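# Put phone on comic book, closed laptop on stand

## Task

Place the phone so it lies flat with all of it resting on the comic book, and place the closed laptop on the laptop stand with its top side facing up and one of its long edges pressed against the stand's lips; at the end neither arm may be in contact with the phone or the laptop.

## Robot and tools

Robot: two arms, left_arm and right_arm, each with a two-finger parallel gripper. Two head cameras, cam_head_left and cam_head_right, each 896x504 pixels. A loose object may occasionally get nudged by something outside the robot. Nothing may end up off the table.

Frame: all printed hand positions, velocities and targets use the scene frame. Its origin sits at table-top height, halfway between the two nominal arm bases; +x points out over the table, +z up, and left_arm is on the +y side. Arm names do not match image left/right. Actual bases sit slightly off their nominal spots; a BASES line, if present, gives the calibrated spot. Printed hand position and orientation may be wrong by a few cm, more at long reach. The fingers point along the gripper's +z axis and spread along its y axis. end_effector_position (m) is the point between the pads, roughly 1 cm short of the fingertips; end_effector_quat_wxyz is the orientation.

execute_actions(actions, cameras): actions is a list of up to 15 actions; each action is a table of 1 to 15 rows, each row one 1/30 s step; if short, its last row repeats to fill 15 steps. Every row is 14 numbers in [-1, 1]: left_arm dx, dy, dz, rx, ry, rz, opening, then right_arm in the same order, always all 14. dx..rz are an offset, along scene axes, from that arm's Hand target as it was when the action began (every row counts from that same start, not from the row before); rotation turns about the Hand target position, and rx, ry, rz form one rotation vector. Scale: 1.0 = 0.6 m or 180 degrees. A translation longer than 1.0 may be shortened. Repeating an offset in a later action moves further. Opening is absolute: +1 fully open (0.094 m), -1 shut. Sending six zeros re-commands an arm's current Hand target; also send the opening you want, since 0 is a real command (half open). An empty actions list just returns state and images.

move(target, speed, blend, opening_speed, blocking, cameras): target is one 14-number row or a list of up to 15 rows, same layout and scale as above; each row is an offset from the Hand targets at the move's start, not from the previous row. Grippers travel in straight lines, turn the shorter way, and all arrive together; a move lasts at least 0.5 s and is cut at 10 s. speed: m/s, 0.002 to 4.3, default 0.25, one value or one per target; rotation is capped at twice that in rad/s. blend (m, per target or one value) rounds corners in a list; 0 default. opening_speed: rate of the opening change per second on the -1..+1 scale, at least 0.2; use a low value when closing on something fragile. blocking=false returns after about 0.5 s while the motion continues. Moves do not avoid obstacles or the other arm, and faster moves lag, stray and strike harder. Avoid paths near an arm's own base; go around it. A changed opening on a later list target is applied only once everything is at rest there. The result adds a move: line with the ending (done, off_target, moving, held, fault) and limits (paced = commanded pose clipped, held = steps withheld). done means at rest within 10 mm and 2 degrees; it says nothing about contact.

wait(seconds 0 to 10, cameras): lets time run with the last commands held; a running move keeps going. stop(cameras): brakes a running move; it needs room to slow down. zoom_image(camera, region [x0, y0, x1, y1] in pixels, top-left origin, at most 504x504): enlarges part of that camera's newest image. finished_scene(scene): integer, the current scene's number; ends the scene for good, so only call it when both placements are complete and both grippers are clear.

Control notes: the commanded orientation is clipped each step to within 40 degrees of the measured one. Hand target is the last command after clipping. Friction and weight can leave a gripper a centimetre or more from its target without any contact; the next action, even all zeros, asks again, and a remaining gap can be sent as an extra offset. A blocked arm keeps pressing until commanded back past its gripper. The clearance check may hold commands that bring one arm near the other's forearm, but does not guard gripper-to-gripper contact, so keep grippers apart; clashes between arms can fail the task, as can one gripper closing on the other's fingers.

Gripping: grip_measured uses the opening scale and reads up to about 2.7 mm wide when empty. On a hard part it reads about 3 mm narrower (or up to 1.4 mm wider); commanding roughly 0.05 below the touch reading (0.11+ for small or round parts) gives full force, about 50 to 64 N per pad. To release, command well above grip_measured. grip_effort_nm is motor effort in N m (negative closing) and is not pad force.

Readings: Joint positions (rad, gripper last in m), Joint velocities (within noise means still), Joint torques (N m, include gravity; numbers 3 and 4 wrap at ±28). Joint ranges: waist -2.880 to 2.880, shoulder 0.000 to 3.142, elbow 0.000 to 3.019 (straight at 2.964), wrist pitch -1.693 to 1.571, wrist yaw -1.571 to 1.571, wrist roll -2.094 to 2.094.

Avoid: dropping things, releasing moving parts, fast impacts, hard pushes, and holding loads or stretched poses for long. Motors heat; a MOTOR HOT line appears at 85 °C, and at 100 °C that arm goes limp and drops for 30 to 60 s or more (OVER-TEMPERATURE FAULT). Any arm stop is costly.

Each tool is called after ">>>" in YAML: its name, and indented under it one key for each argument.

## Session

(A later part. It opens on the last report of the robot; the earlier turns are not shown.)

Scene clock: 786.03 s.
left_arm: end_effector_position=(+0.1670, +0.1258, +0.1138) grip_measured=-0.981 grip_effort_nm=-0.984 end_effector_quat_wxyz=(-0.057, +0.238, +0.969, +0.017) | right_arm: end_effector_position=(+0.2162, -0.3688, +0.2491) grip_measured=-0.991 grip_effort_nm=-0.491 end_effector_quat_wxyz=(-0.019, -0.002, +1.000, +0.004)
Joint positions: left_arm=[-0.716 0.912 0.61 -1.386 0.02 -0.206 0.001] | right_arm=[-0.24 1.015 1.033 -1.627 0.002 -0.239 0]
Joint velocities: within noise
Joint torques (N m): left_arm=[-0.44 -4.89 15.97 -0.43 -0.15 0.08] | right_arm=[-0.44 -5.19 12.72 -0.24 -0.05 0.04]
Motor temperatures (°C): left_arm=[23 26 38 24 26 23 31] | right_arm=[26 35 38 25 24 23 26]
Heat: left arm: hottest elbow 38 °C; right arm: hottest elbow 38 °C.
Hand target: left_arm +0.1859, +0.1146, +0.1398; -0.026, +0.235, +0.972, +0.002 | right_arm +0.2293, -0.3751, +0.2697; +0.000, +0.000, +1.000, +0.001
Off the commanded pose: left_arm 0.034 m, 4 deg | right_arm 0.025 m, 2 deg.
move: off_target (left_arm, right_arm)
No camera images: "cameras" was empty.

>>> move:
  target:
    - [0,-0.224,0.0,0,0,0,-1, 0.0,0.0,0,0,0,0,-1]
    - [0,-0.224,-0.183,0,0,0,-1, 0.0,0.0,0,0,0,0,-1]
  speed: 0.15

>>> zoom_image:
  camera: "cam_head_left"
  region: [320, 220, 520, 420]

>>> zoom_image:
  camera: "cam_head_right"
  region: [320, 220, 520, 420]

Scene clock: 791.33 s.
left_arm: end_effector_position=(+0.1898, -0.0186, +0.0345) grip_measured=-0.981 grip_effort_nm=-0.984 end_effector_quat_wxyz=(-0.026, +0.232, +0.972, +0.000) | right_arm: end_effector_position=(+0.2161, -0.3689, +0.2491) grip_measured=-0.991 grip_effort_nm=-0.491 end_effector_quat_wxyz=(-0.019, -0.002, +1.000, +0.004)
Joint positions: left_arm=[-1.03 1.374 0.711 -0.946 0.037 -0.532 0.001] | right_arm=[-0.241 1.015 1.033 -1.628 0.002 -0.24 0]
Joint velocities: within noise
Joint torques (N m): left_arm=[-3.08 -9.47 7.51 0.66 -0.12 -0.08] | right_arm=[-0.38 -5.48 12.72 -0.23 -0.06 0.09]
Motor temperatures (°C): left_arm=[23 26 38 24 26 23 31] | right_arm=[26 34 38 25 24 23 26]
Heat: left arm: hottest elbow 38 °C; right arm: hottest elbow 38 °C.
Hand target: left_arm +0.1859, -0.0198, +0.0300; -0.026, +0.235, +0.972, +0.002 | right_arm +0.2292, -0.3752, +0.2697; +0.000, +0.001, +1.000, +0.001
Off the commanded pose: left_arm 0.006 m, 0 deg | right_arm 0.025 m, 2 deg.
move: off_target (right_arm)

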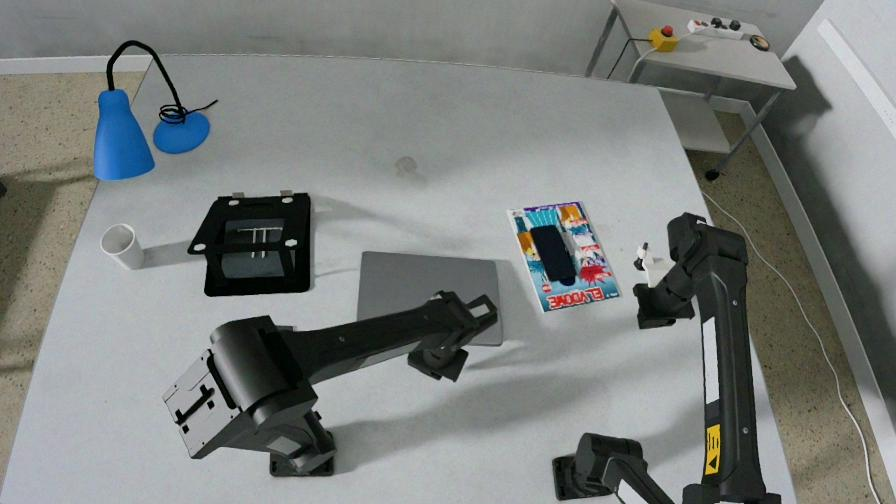

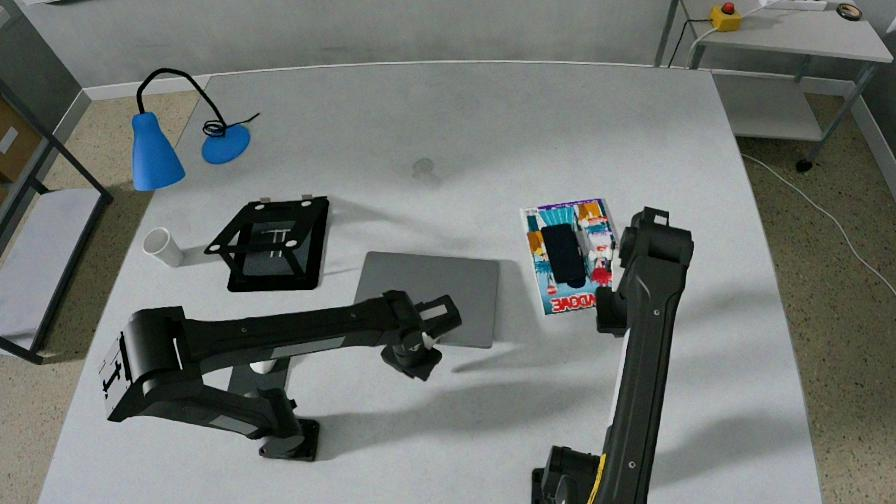

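Scaled by 2.520.

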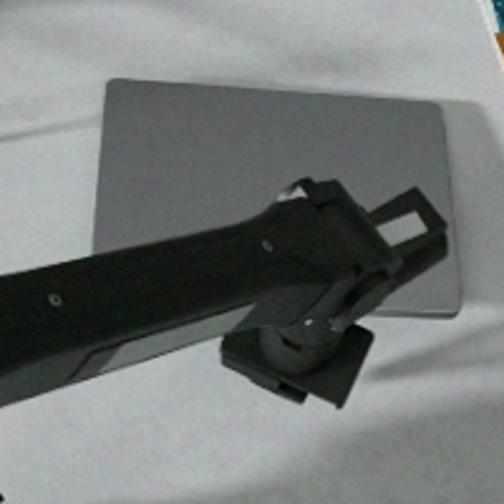

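Scaled by 2.520.

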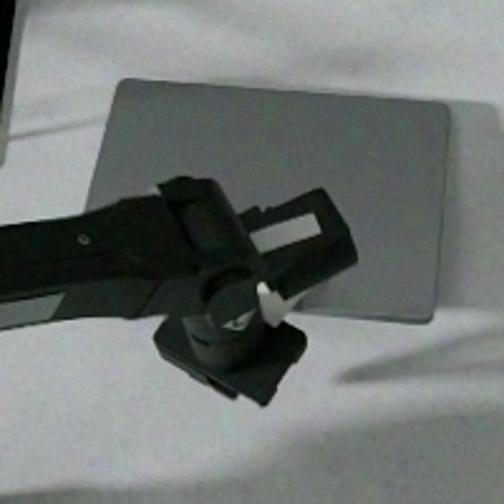

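>>> move:
  target:
    - [0.28,0.0,0.01,0,0,0,-1, 0.0,0.0,0,0,0,0,-1]
  speed: 0.08

>>> zoom_image:
  camera: "cam_head_left"
  region: [320, 180, 520, 380]

>>> zoom_image:
  camera: "cam_head_right"
  region: [320, 180, 520, 380]

Scene clock: 796.17 s.
left_arm: end_effector_position=(+0.3200, -0.0042, +0.0247) grip_measured=-0.981 grip_effort_nm=-0.984 end_effector_quat_wxyz=(-0.055, +0.240, +0.969, +0.014) | right_arm: end_effector_position=(+0.2161, -0.3689, +0.2491) grip_measured=-0.991 grip_effort_nm=-0.491 end_effector_quat_wxyz=(-0.019, -0.002, +1.000, +0.004)
Joint positions: left_arm=[-0.723 1.618 0.951 -1.014 0.023 -0.209 0.001] | right_arm=[-0.241 1.015 1.033 -1.628 0.002 -0.24 0]
Joint velocities: within noise
Joint torques (N m): left_arm=[0.26 -11.99 14.41 0.53 -0.26 0.09] | right_arm=[-0.38 -5.42 12.77 -0.24 -0.05 0.09]
Motor temperatures (°C): left_arm=[23 26 38 24 26 23 31] | right_arm=[26 34 38 25 24 23 26]
Heat: left arm: hottest elbow 38 °C; right arm: hottest elbow 38 °C.
Hand target: left_arm +0.3540, -0.0199, +0.0361; -0.026, +0.235, +0.972, +0.002 | right_arm +0.2292, -0.3752, +0.2697; +0.000, +0.001, +1.000, +0.001
Off the commanded pose: left_arm 0.039 m, 4 deg | right_arm 0.025 m, 2 deg.
move: off_target (left_arm, right_arm)

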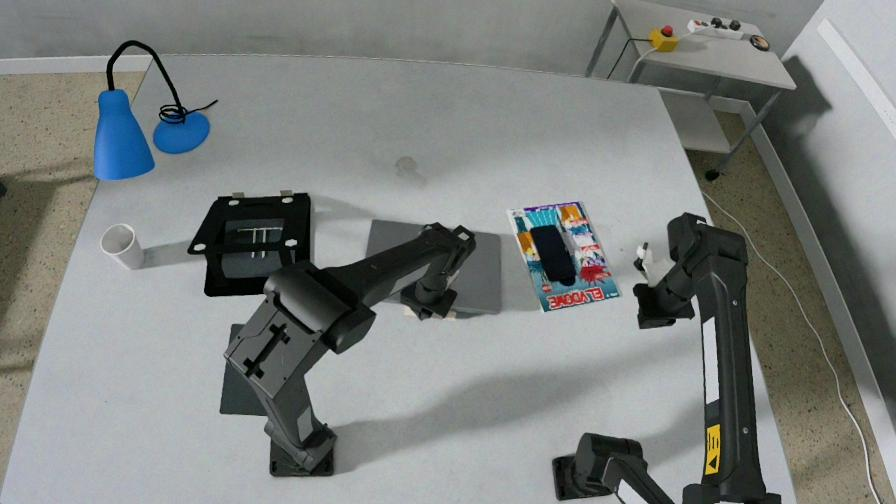

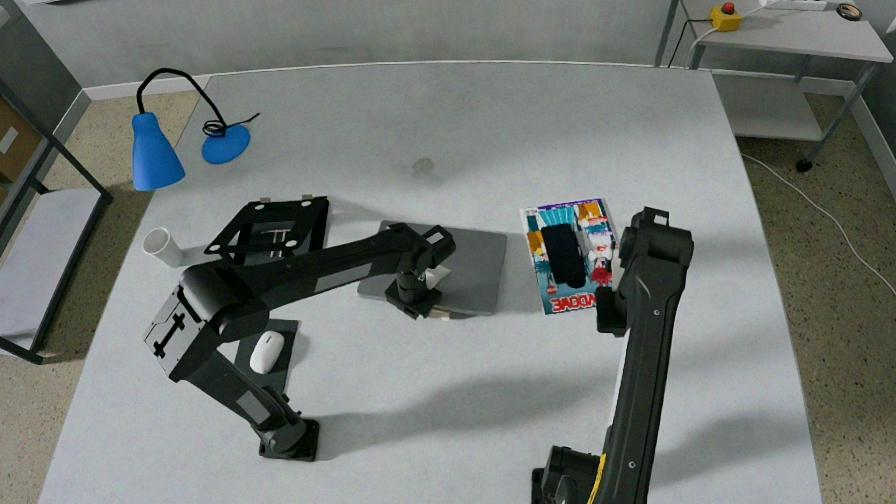

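Scaled by 2.520.

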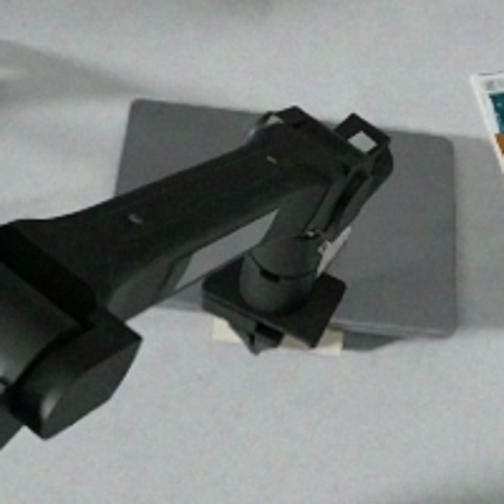

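Scaled by 2.520.

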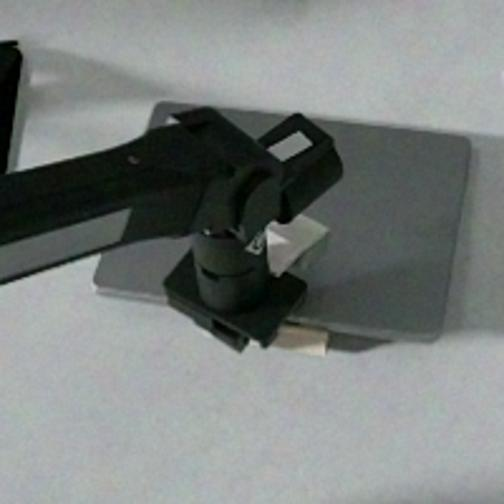

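>>> move:
  target:
    - [-0.12,0.0,0.1,0,0,0,-1, 0.0,0.0,0,0,0,0,-1]
    - [-0.173,0.2,0.19,-0.407,-0.268,0.553,0, 0.033,0.29,-0.15,0.3225,-0.3225,-0.421,0]
  speed: 0.2

>>> zoom_image:
  camera: "cam_head_left"
  region: [320, 200, 560, 440]

>>> zoom_image:
  camera: "cam_head_right"
  region: [320, 200, 560, 440]

Scene clock: 826.60 s.
left_arm: end_effector_position=(+0.2530, +0.1027, +0.1544) grip_measured=-0.003 grip_effort_nm=0.129 end_effector_quat_wxyz=(-0.435, +0.553, -0.564, +0.432) | right_arm: end_effector_position=(+0.2509, -0.2039, +0.1876) grip_measured=-0.002 grip_effort_nm=0.066 end_effector_quat_wxyz=(+0.434, +0.562, +0.557, +0.431)
Joint positions: left_arm=[-1.215 0.563 0.154 -0.182 -1.111 -2.099 0.047] | right_arm=[0.753 0.5 0.194 -0.043 0.736 1.812 0.047]
Joint velocities: within noise
Joint torques (N m): left_arm=[-2.55 -0.26 9.81 2.11 -0.47 0.03] | right_arm=[1.49 0.62 8.06 1.91 0.26 0.15]
Motor temperatures (°C): left_arm=[23 26 39 24 26 23 31] | right_arm=[26 33 41 25 24 23 26]
Heat: left arm: hottest elbow 39 °C; right arm: hottest elbow 41 °C.
Hand target: left_arm +0.2502, +0.1001, +0.1502; -0.430, +0.561, -0.562, +0.430 | right_arm +0.2490, -0.2011, +0.1797; +0.430, +0.561, +0.561, +0.431
Off the commanded pose: left_arm 0.006 m, 1 deg | right_arm 0.009 m, 1 deg.
joint sent to its limit (left arm) — joint 6 (wrist roll), lower limit. The joint targets still meet the commanded pose.
move: done

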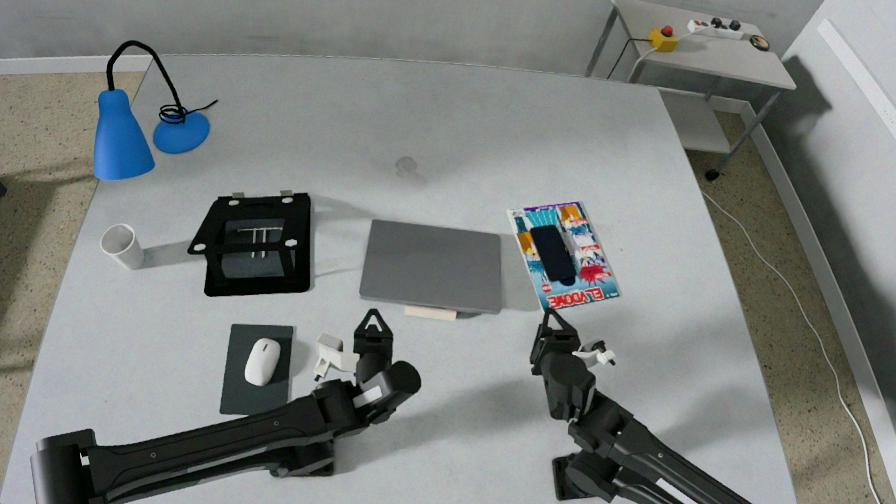

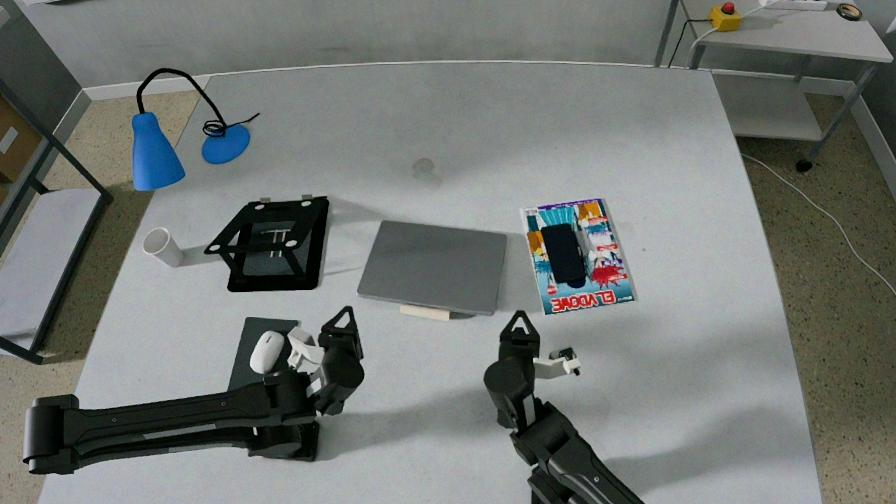

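Scaled by 2.100.

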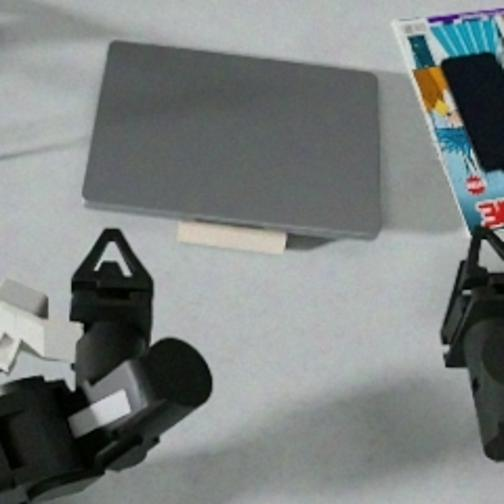

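Scaled by 2.100.

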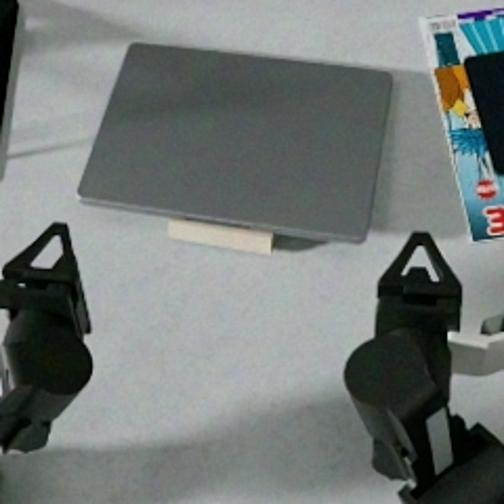

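>>> move:
  target:
    - [0.033,0.0,-0.05,0,0,-0.033,0, -0.007,0.21,-0.05,0,0,-0.033,0]
    - [0.033,0.0,-0.158,0,0,-0.033,0, -0.007,0.21,-0.2,0,0,-0.033,0]
  speed: 0.15

>>> zoom_image:
  camera: "cam_head_left"
  region: [340, 220, 540, 420]

>>> zoom_image:
  camera: "cam_head_right"
  region: [320, 220, 520, 420]

Scene clock: 837.93 s.
left_arm: end_effector_position=(+0.2645, +0.0986, +0.1047) grip_measured=-0.002 grip_effort_nm=0.129 end_effector_quat_wxyz=(+0.398, -0.533, +0.597, -0.449) | right_arm: end_effector_position=(+0.2442, -0.0827, +0.0943) grip_measured=-0.001 grip_effort_nm=0.066 end_effector_quat_wxyz=(+0.465, +0.561, +0.542, +0.419)
Joint positions: left_arm=[-1.086 0.743 0.025 0.259 -0.887 -1.94 0.047] | right_arm=[1.15 1.416 0.3 0.538 1.163 2.075 0.047]
Joint velocities: within noise
Joint torques (N m): left_arm=[-1.85 -1.9 10.03 1.26 -0.3 0.06] | right_arm=[1.03 -7.53 5.45 1.85 0.42 0.15]
Motor temperatures (°C): left_arm=[23 26 38 24 26 23 30] | right_arm=[26 33 41 25 24 23 25]
Heat: left arm: hottest elbow 38 °C; right arm: hottest elbow 41 °C.
Hand target: left_arm +0.2654, +0.0974, +0.1083; +0.398, -0.533, +0.594, -0.452 (not the last commanded pose) | right_arm +0.2448, -0.0751, +0.0948; +0.452, +0.590, +0.531, +0.408 (not the last commanded pose)
Off the commanded pose: left_arm 0.050 m, 1 deg | right_arm 0.035 m, 4 deg.
joint sent to its limit (right arm) — joint 6 (wrist roll), upper limit.
move: held (left_arm; a check stopped the path), off_target (right_arm; braked when a check withheld steps of left_arm); path passed 1 of 2 targets; limits=held
pose unreachable (left arm): on one or more control steps of this call, first in action 0 (counted from 0), this arm could not follow its commanded pose, so it was not sent that pose on those steps. It may still have moved: this result reports where it is.
cause: moving toward the commanded pose would bring two parts of the arm too close to each other (its shoulder (the part past joint 1) and its forearm (the part past joint 3), with joints 2 (shoulder) and 3 (elbow) between them).

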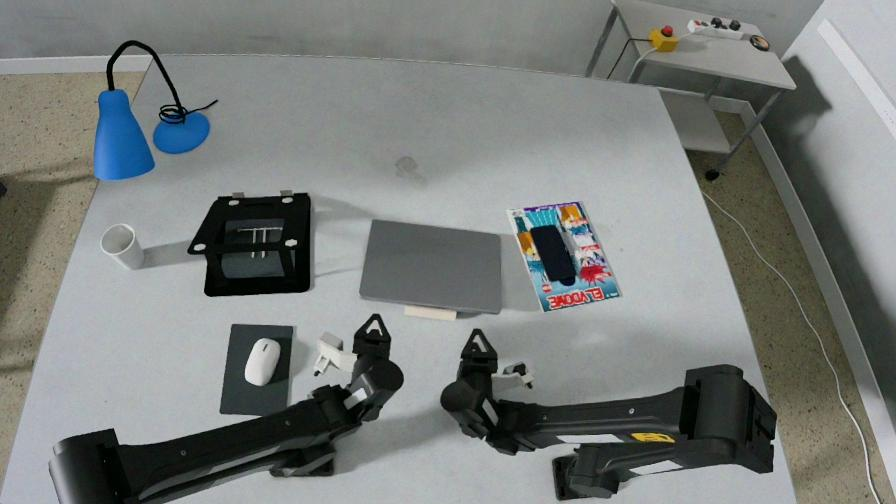

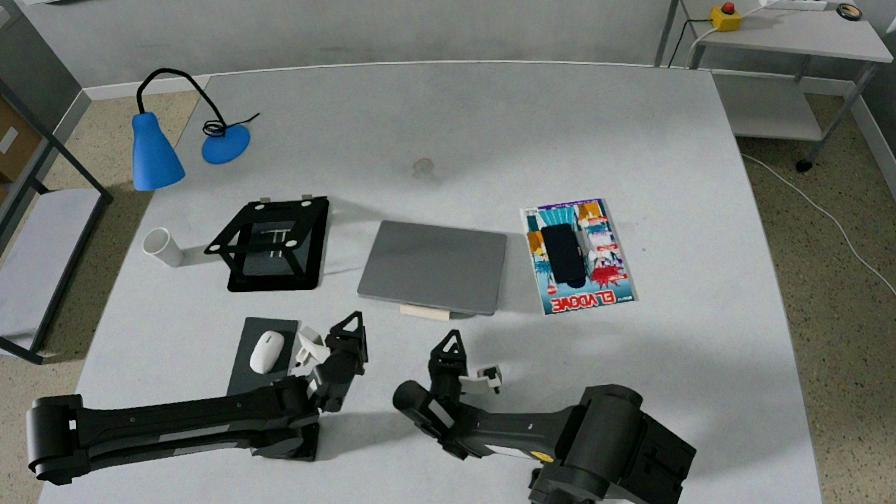

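Scaled by 2.520.

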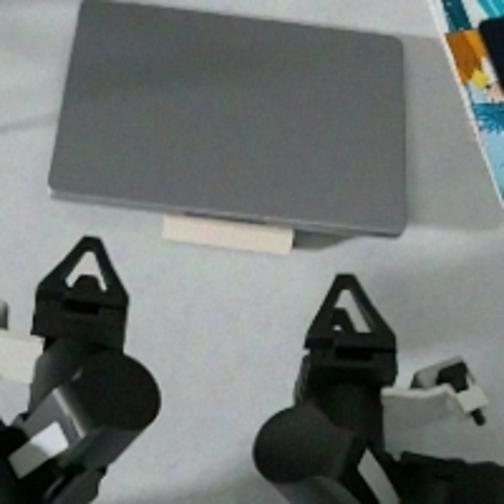

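Scaled by 2.520.

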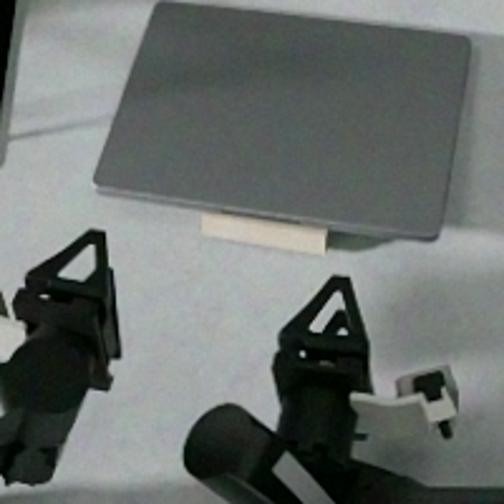

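>>> move:
  target:
    - [-0.02,0.0,0.1,0,0,0,0, 0.0,-0.3,0.2,0,0,0,0]
    - [-0.042,-0.18,0.17,0.41,0.23,-0.504,-1, 0.0,-0.46,0.26,0,0,0,0]
  speed: 0.2

>>> move:
  target: [-0.02,0,-0.328,0,0,0,-1, 0.0,0,0,0,0,0,0]
  speed: 0.12

>>> zoom_image:
  camera: "cam_head_left"
  region: [340, 220, 540, 420]

>>> zoom_image:
  camera: "cam_head_right"
  region: [320, 220, 520, 420]

Scene clock: 856.00 s.
left_arm: end_effector_position=(+0.2296, +0.0081, +0.1870) grip_measured=-0.979 grip_effort_nm=-0.921 end_effector_quat_wxyz=(-0.021, +0.199, +0.980, +0.015) | right_arm: end_effector_position=(+0.2416, -0.3470, +0.2099) grip_measured=-0.001 grip_effort_nm=0.066 end_effector_quat_wxyz=(+0.431, +0.602, +0.542, +0.399)
Joint positions: left_arm=[-0.894 1.194 0.996 -1.424 0.002 -0.465 0.001] | right_arm=[-0.209 0.161 0.235 -0.393 -0.106 1.55 0.047]
Joint velocities: within noise
Joint torques (N m): left_arm=[-2.9 -8.47 16.72 0.02 -0.14 0.15] | right_arm=[-0.38 2.14 14.93 1.24 -0.05 0.02]
Motor temperatures (°C): left_arm=[23 26 40 24 26 23 30] | right_arm=[26 33 42 25 24 23 25]
Heat: left arm: hottest elbow 40 °C; right arm: hottest elbow 42 °C.
Hand target: left_arm +0.2401, -0.0106, +0.2102; +0.000, +0.210, +0.978, +0.001 | right_arm +0.2448, -0.3512, +0.2509; +0.452, +0.590, +0.531, +0.408
Off the commanded pose: left_arm 0.032 m, 3 deg | right_arm 0.041 m, 3 deg.
move: off_target (left_arm, right_arm); target 2's new opening was sent with left_arm's hand 0.032 m and 3 deg from that target

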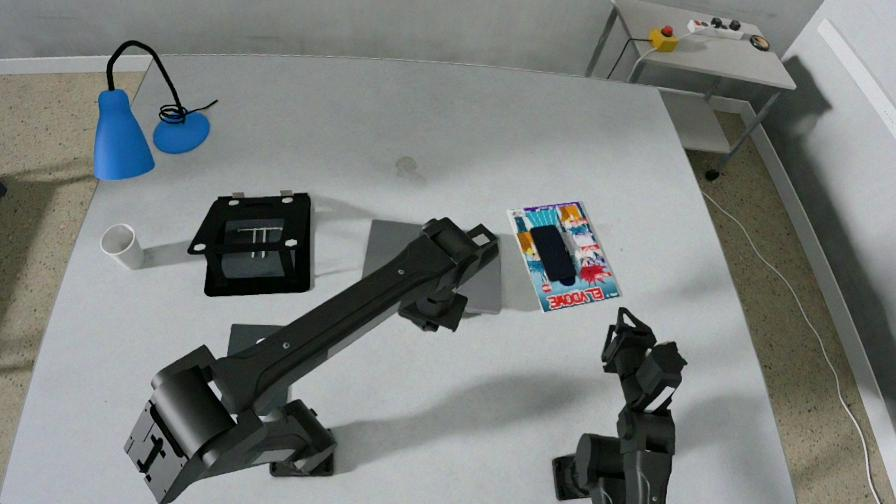

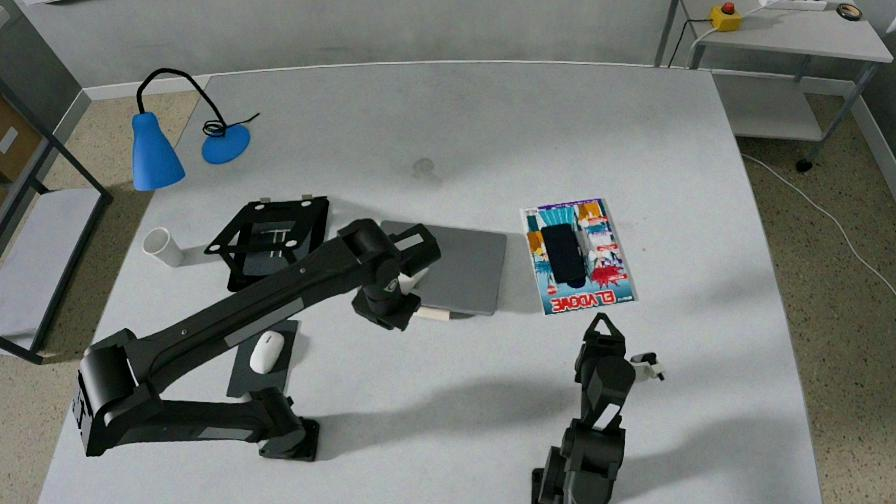

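Scene clock: 858.30 s.
left_arm: end_effector_position=(+0.2325, -0.0089, +0.0182) grip_measured=-0.981 grip_effort_nm=-0.994 end_effector_quat_wxyz=(+0.000, +0.206, +0.978, -0.001) | right_arm: end_effector_position=(+0.2413, -0.3469, +0.2090) grip_measured=-0.001 grip_effort_nm=0.061 end_effector_quat_wxyz=(+0.429, +0.603, +0.542, +0.398)
Joint positions: left_arm=[-0.921 1.426 0.709 -0.852 0.002 -0.476 0.001] | right_arm=[-0.209 0.161 0.235 -0.397 -0.106 1.55 0.047]
Joint velocities: within noise
Joint torques (N m): left_arm=[-1.61 -9 7.41 0.91 -0.15 -0.11] | right_arm=[-0.38 2.02 14.91 1.31 -0.05 0.02]
Motor temperatures (°C): left_arm=[23 26 40 24 26 23 30] | right_arm=[26 33 42 25 24 23 25]
Heat: left arm: hottest elbow 40 °C; right arm: hottest elbow 42 °C.
Hand target: left_arm +0.2282, -0.0106, +0.0135; +0.000, +0.210, +0.978, +0.001 | right_arm +0.2448, -0.3511, +0.2509; +0.452, +0.590, +0.531, +0.408
Off the commanded pose: left_arm 0.007 m, 0 deg | right_arm 0.042 m, 3 deg.
move: off_target (right_arm)

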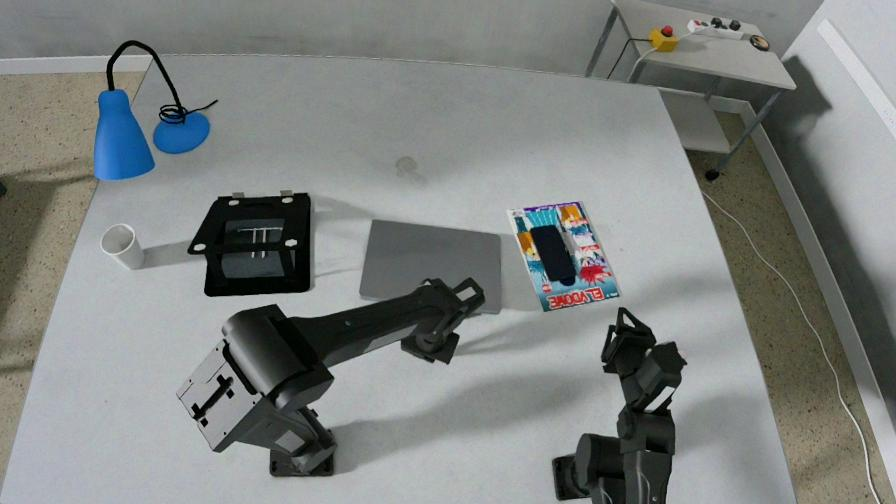

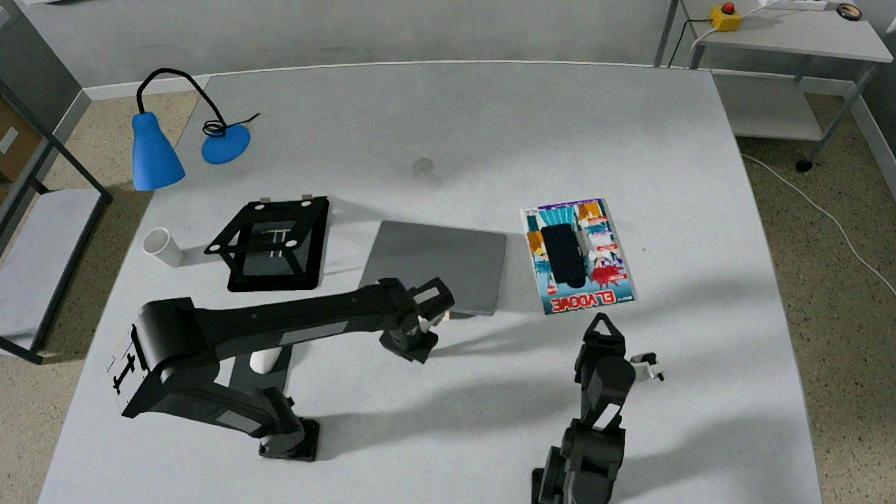

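Scaled by 2.520.

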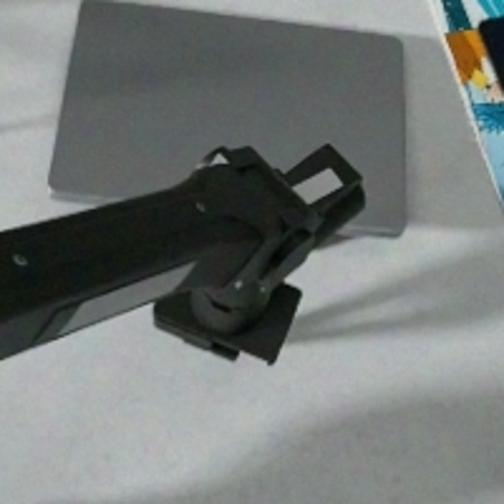

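Scaled by 2.520.

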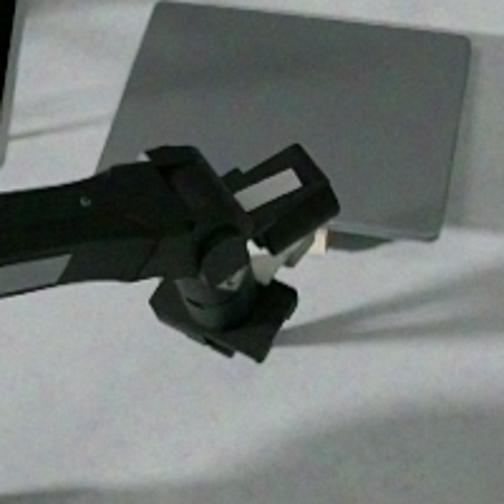

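>>> move:
  target: [0.2,0,0.004,0,0,0,-1, 0.0,0,0,0,0,0,0]
  speed: 0.07

>>> zoom_image:
  camera: "cam_head_left"
  region: [340, 190, 540, 390]

>>> zoom_image:
  camera: "cam_head_right"
  region: [320, 190, 520, 390]

Scene clock: 864.33 s.
left_arm: end_effector_position=(+0.3159, -0.0018, +0.0114) grip_measured=-0.981 grip_effort_nm=-0.994 end_effector_quat_wxyz=(-0.019, +0.221, +0.975, +0.007) | right_arm: end_effector_position=(+0.2413, -0.3468, +0.2090) grip_measured=-0.001 grip_effort_nm=0.066 end_effector_quat_wxyz=(+0.429, +0.603, +0.542, +0.398)
Joint positions: left_arm=[-0.733 1.591 0.875 -0.895 0.006 -0.259 0.001] | right_arm=[-0.209 0.161 0.235 -0.397 -0.107 1.55 0.047]
Joint velocities: within noise
Joint torques (N m): left_arm=[1.03 -10.23 13.6 0.72 -0.35 0.11] | right_arm=[-0.38 2.02 14.91 1.31 -0.05 0.02]
Motor temperatures (°C): left_arm=[23 26 39 24 26 23 30] | right_arm=[26 33 44 25 24 23 25]
Heat: left arm: hottest elbow 39 °C; right arm: hottest elbow 44 °C.
Hand target: left_arm +0.3481, -0.0107, +0.0158; +0.000, +0.210, +0.978, +0.001 | right_arm +0.2448, -0.3511, +0.2509; +0.452, +0.590, +0.531, +0.408
Off the commanded pose: left_arm 0.034 m, 3 deg | right_arm 0.042 m, 3 deg.
move: off_target (left_arm, right_arm)

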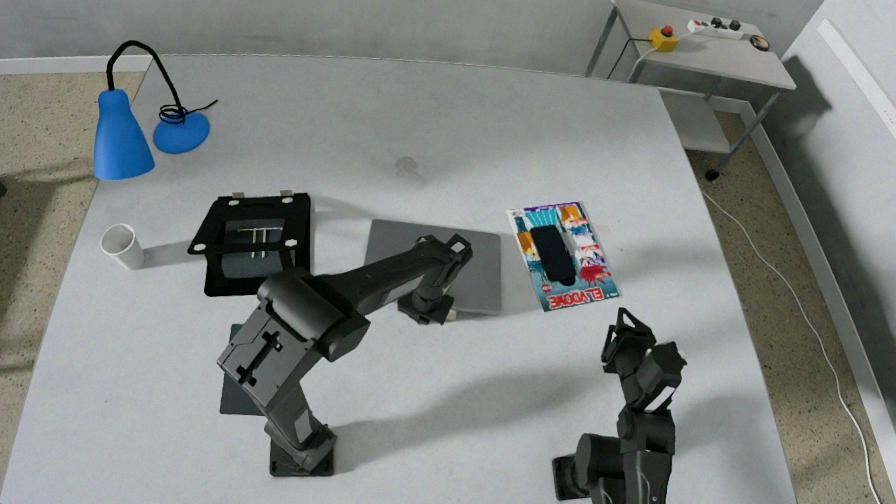

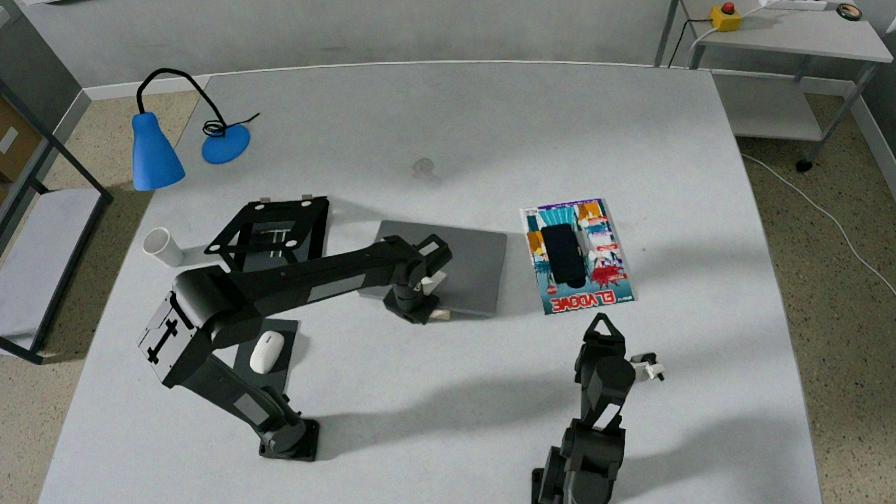

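Scaled by 2.520.

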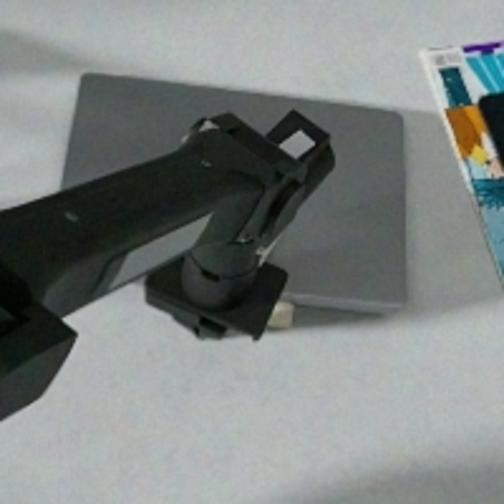

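Scaled by 2.520.

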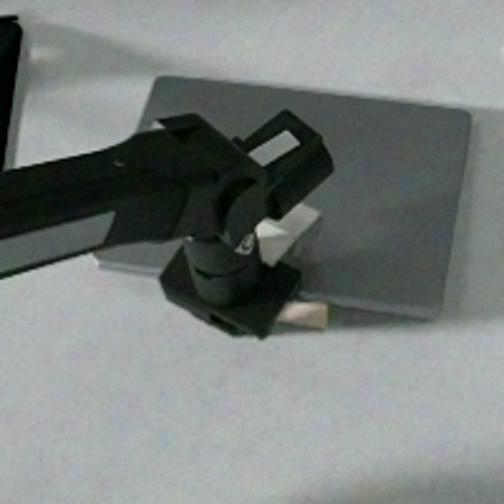

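>>> move:
  target: [0.15,0,0.004,0,0,0,-1, 0.0,0,0,0,0,0,0]
  speed: 0.07

>>> zoom_image:
  camera: "cam_head_left"
  region: [340, 190, 540, 390]

>>> zoom_image:
  camera: "cam_head_right"
  region: [320, 190, 520, 390]

Scene clock: 869.23 s.
left_arm: end_effector_position=(+0.3952, -0.0015, +0.0131) grip_measured=-0.981 grip_effort_nm=-0.989 end_effector_quat_wxyz=(-0.032, +0.220, +0.975, +0.007) | right_arm: end_effector_position=(+0.2413, -0.3468, +0.2090) grip_measured=-0.001 grip_effort_nm=0.066 end_effector_quat_wxyz=(+0.429, +0.603, +0.542, +0.398)
Joint positions: left_arm=[-0.614 1.741 1.082 -0.978 0.009 -0.142 0.001] | right_arm=[-0.209 0.161 0.235 -0.397 -0.107 1.55 0.047]
Joint velocities: within noise
Joint torques (N m): left_arm=[0.56 -12.69 15.39 1.22 -0.47 0.14] | right_arm=[-0.38 2.02 14.93 1.31 -0.05 0.02]
Motor temperatures (°C): left_arm=[23 26 40 24 26 23 30] | right_arm=[26 33 45 25 24 23 25]
Heat: left arm: hottest elbow 40 °C; right arm: hottest elbow 45 °C.
Hand target: left_arm +0.4382, -0.0106, +0.0183; +0.000, +0.210, +0.978, +0.001 | right_arm +0.2448, -0.3511, +0.2509; +0.452, +0.590, +0.531, +0.408
Off the commanded pose: left_arm 0.044 m, 4 deg | right_arm 0.042 m, 3 deg.
move: off_target (left_arm, right_arm)

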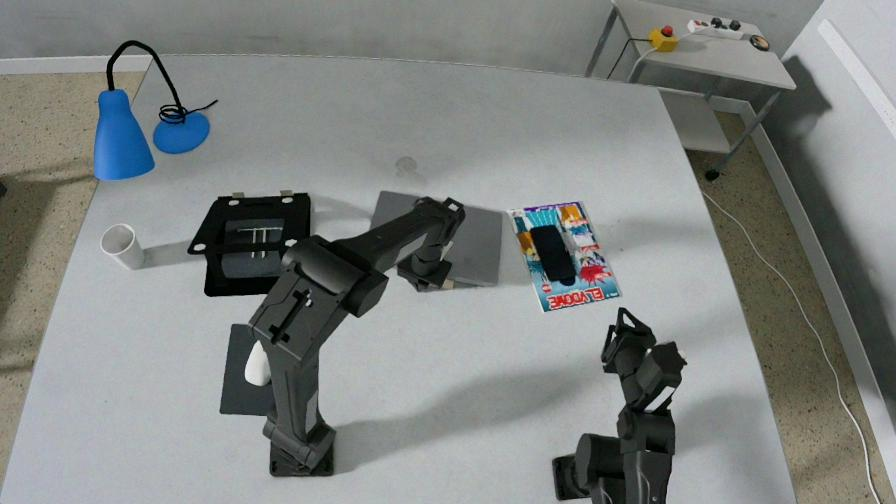

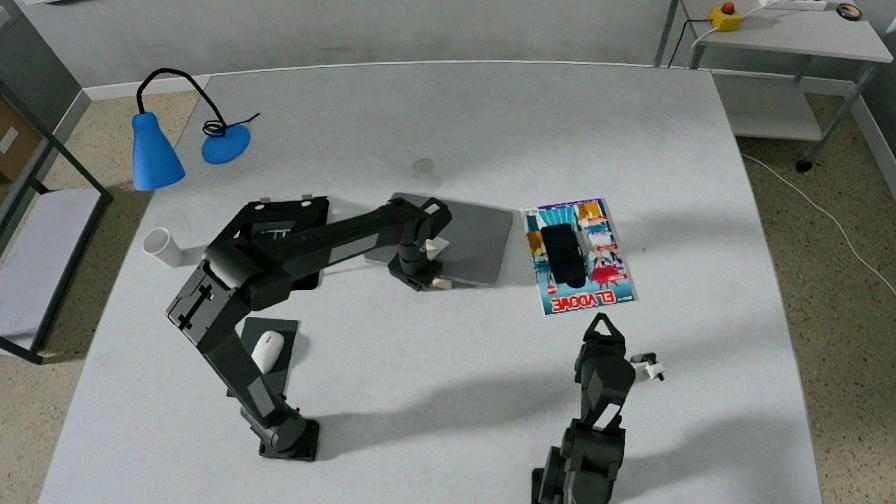

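Scaled by 2.520.

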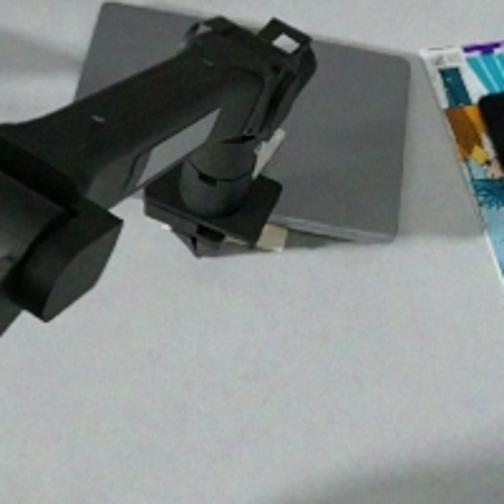

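Scaled by 2.520.

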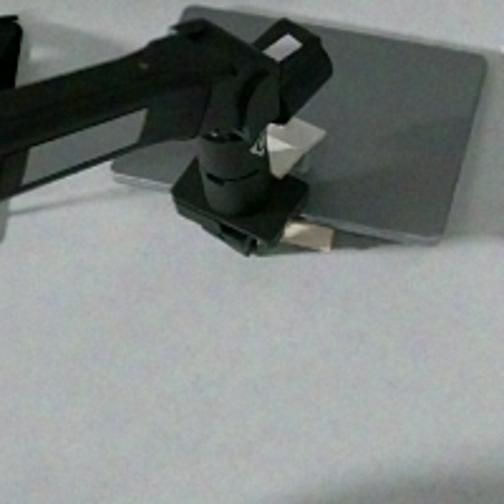

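>>> move:
  target:
    - [-0.12,0,0.15,0,0,0,-1, 0.0,0,0,0,0,0,0]
    - [-0.197,0.183,0.18,-0.4144,-0.2286,0.4939,0, 0.09,0.3,-0.1,0,0,-0.011,0]
    - [-0.197,0.183,0.15,-0.4144,-0.2286,0.4939,0, 0.09,0.433,-0.2,0,0,-0.011,0]
  speed: 0.2

>>> zoom_image:
  camera: "cam_head_left"
  region: [340, 190, 540, 390]

>>> zoom_image:
  camera: "cam_head_right"
  region: [320, 190, 520, 390]

Scene clock: 884.80 s.
left_arm: end_effector_position=(+0.3238, +0.1014, +0.1107) grip_measured=-0.002 grip_effort_nm=0.129 end_effector_quat_wxyz=(+0.402, -0.523, +0.598, -0.454) | right_arm: end_effector_position=(+0.2883, -0.1103, +0.1175) grip_measured=-0.001 grip_effort_nm=0.066 end_effector_quat_wxyz=(+0.465, +0.595, +0.534, +0.380)
Joint positions: left_arm=[-0.777 1.017 0.077 0.615 -0.595 -1.752 0.047] | right_arm=[0.966 1.291 0.361 0.335 1.048 2.054 0.047]
Joint velocities: within noise
Joint torques (N m): left_arm=[-2.49 -2.96 7.17 2.52 -0.27 0.01] | right_arm=[1.08 -6.59 9.24 1.65 0.42 0.13]
Motor temperatures (°C): left_arm=[23 26 41 24 26 23 30] | right_arm=[26 33 46 25 24 23 25]
Heat: left arm: hottest elbow 41 °C; right arm: hottest elbow 46 °C.
Hand target: left_arm +0.3200, +0.0992, +0.1081; +0.398, -0.521, +0.599, -0.459 | right_arm +0.2989, -0.0914, +0.1308; +0.459, +0.599, +0.521, +0.400
Off the commanded pose: left_arm 0.005 m, 1 deg | right_arm 0.025 m, 3 deg.
move: off_target (right_arm)

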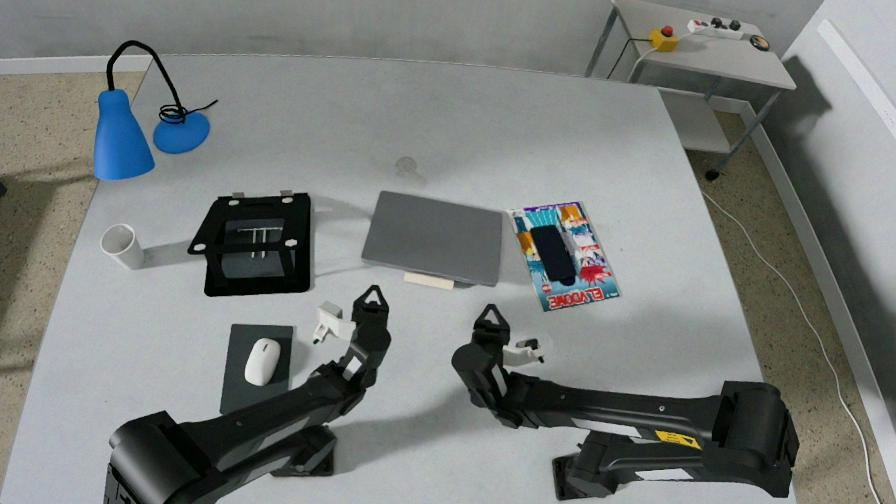

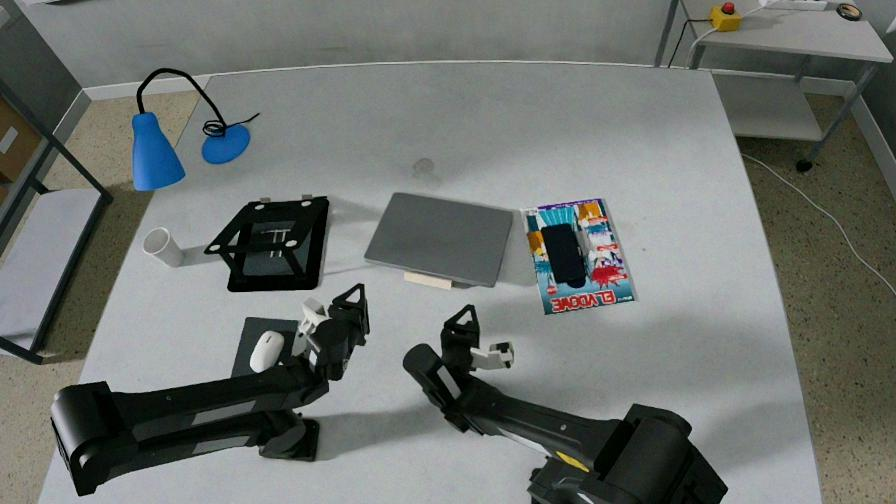

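Scaled by 2.520.

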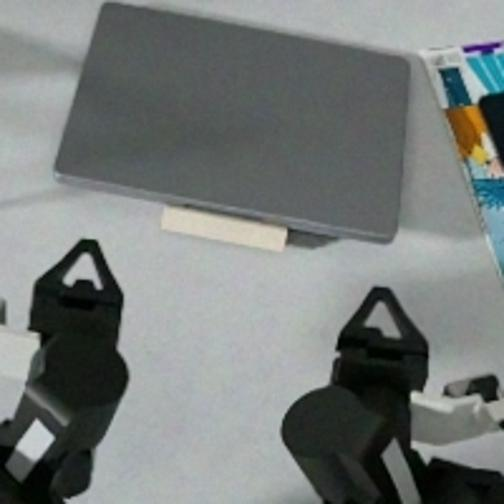

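Scaled by 2.520.

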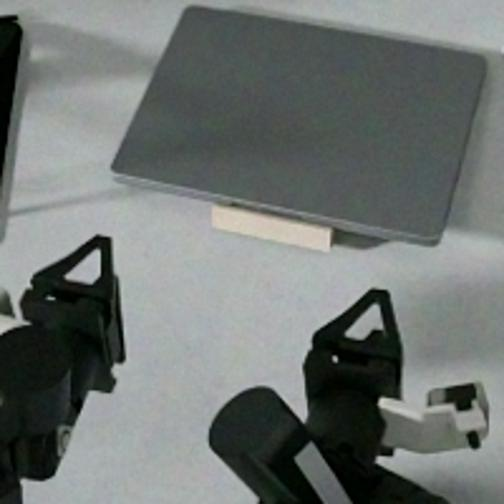

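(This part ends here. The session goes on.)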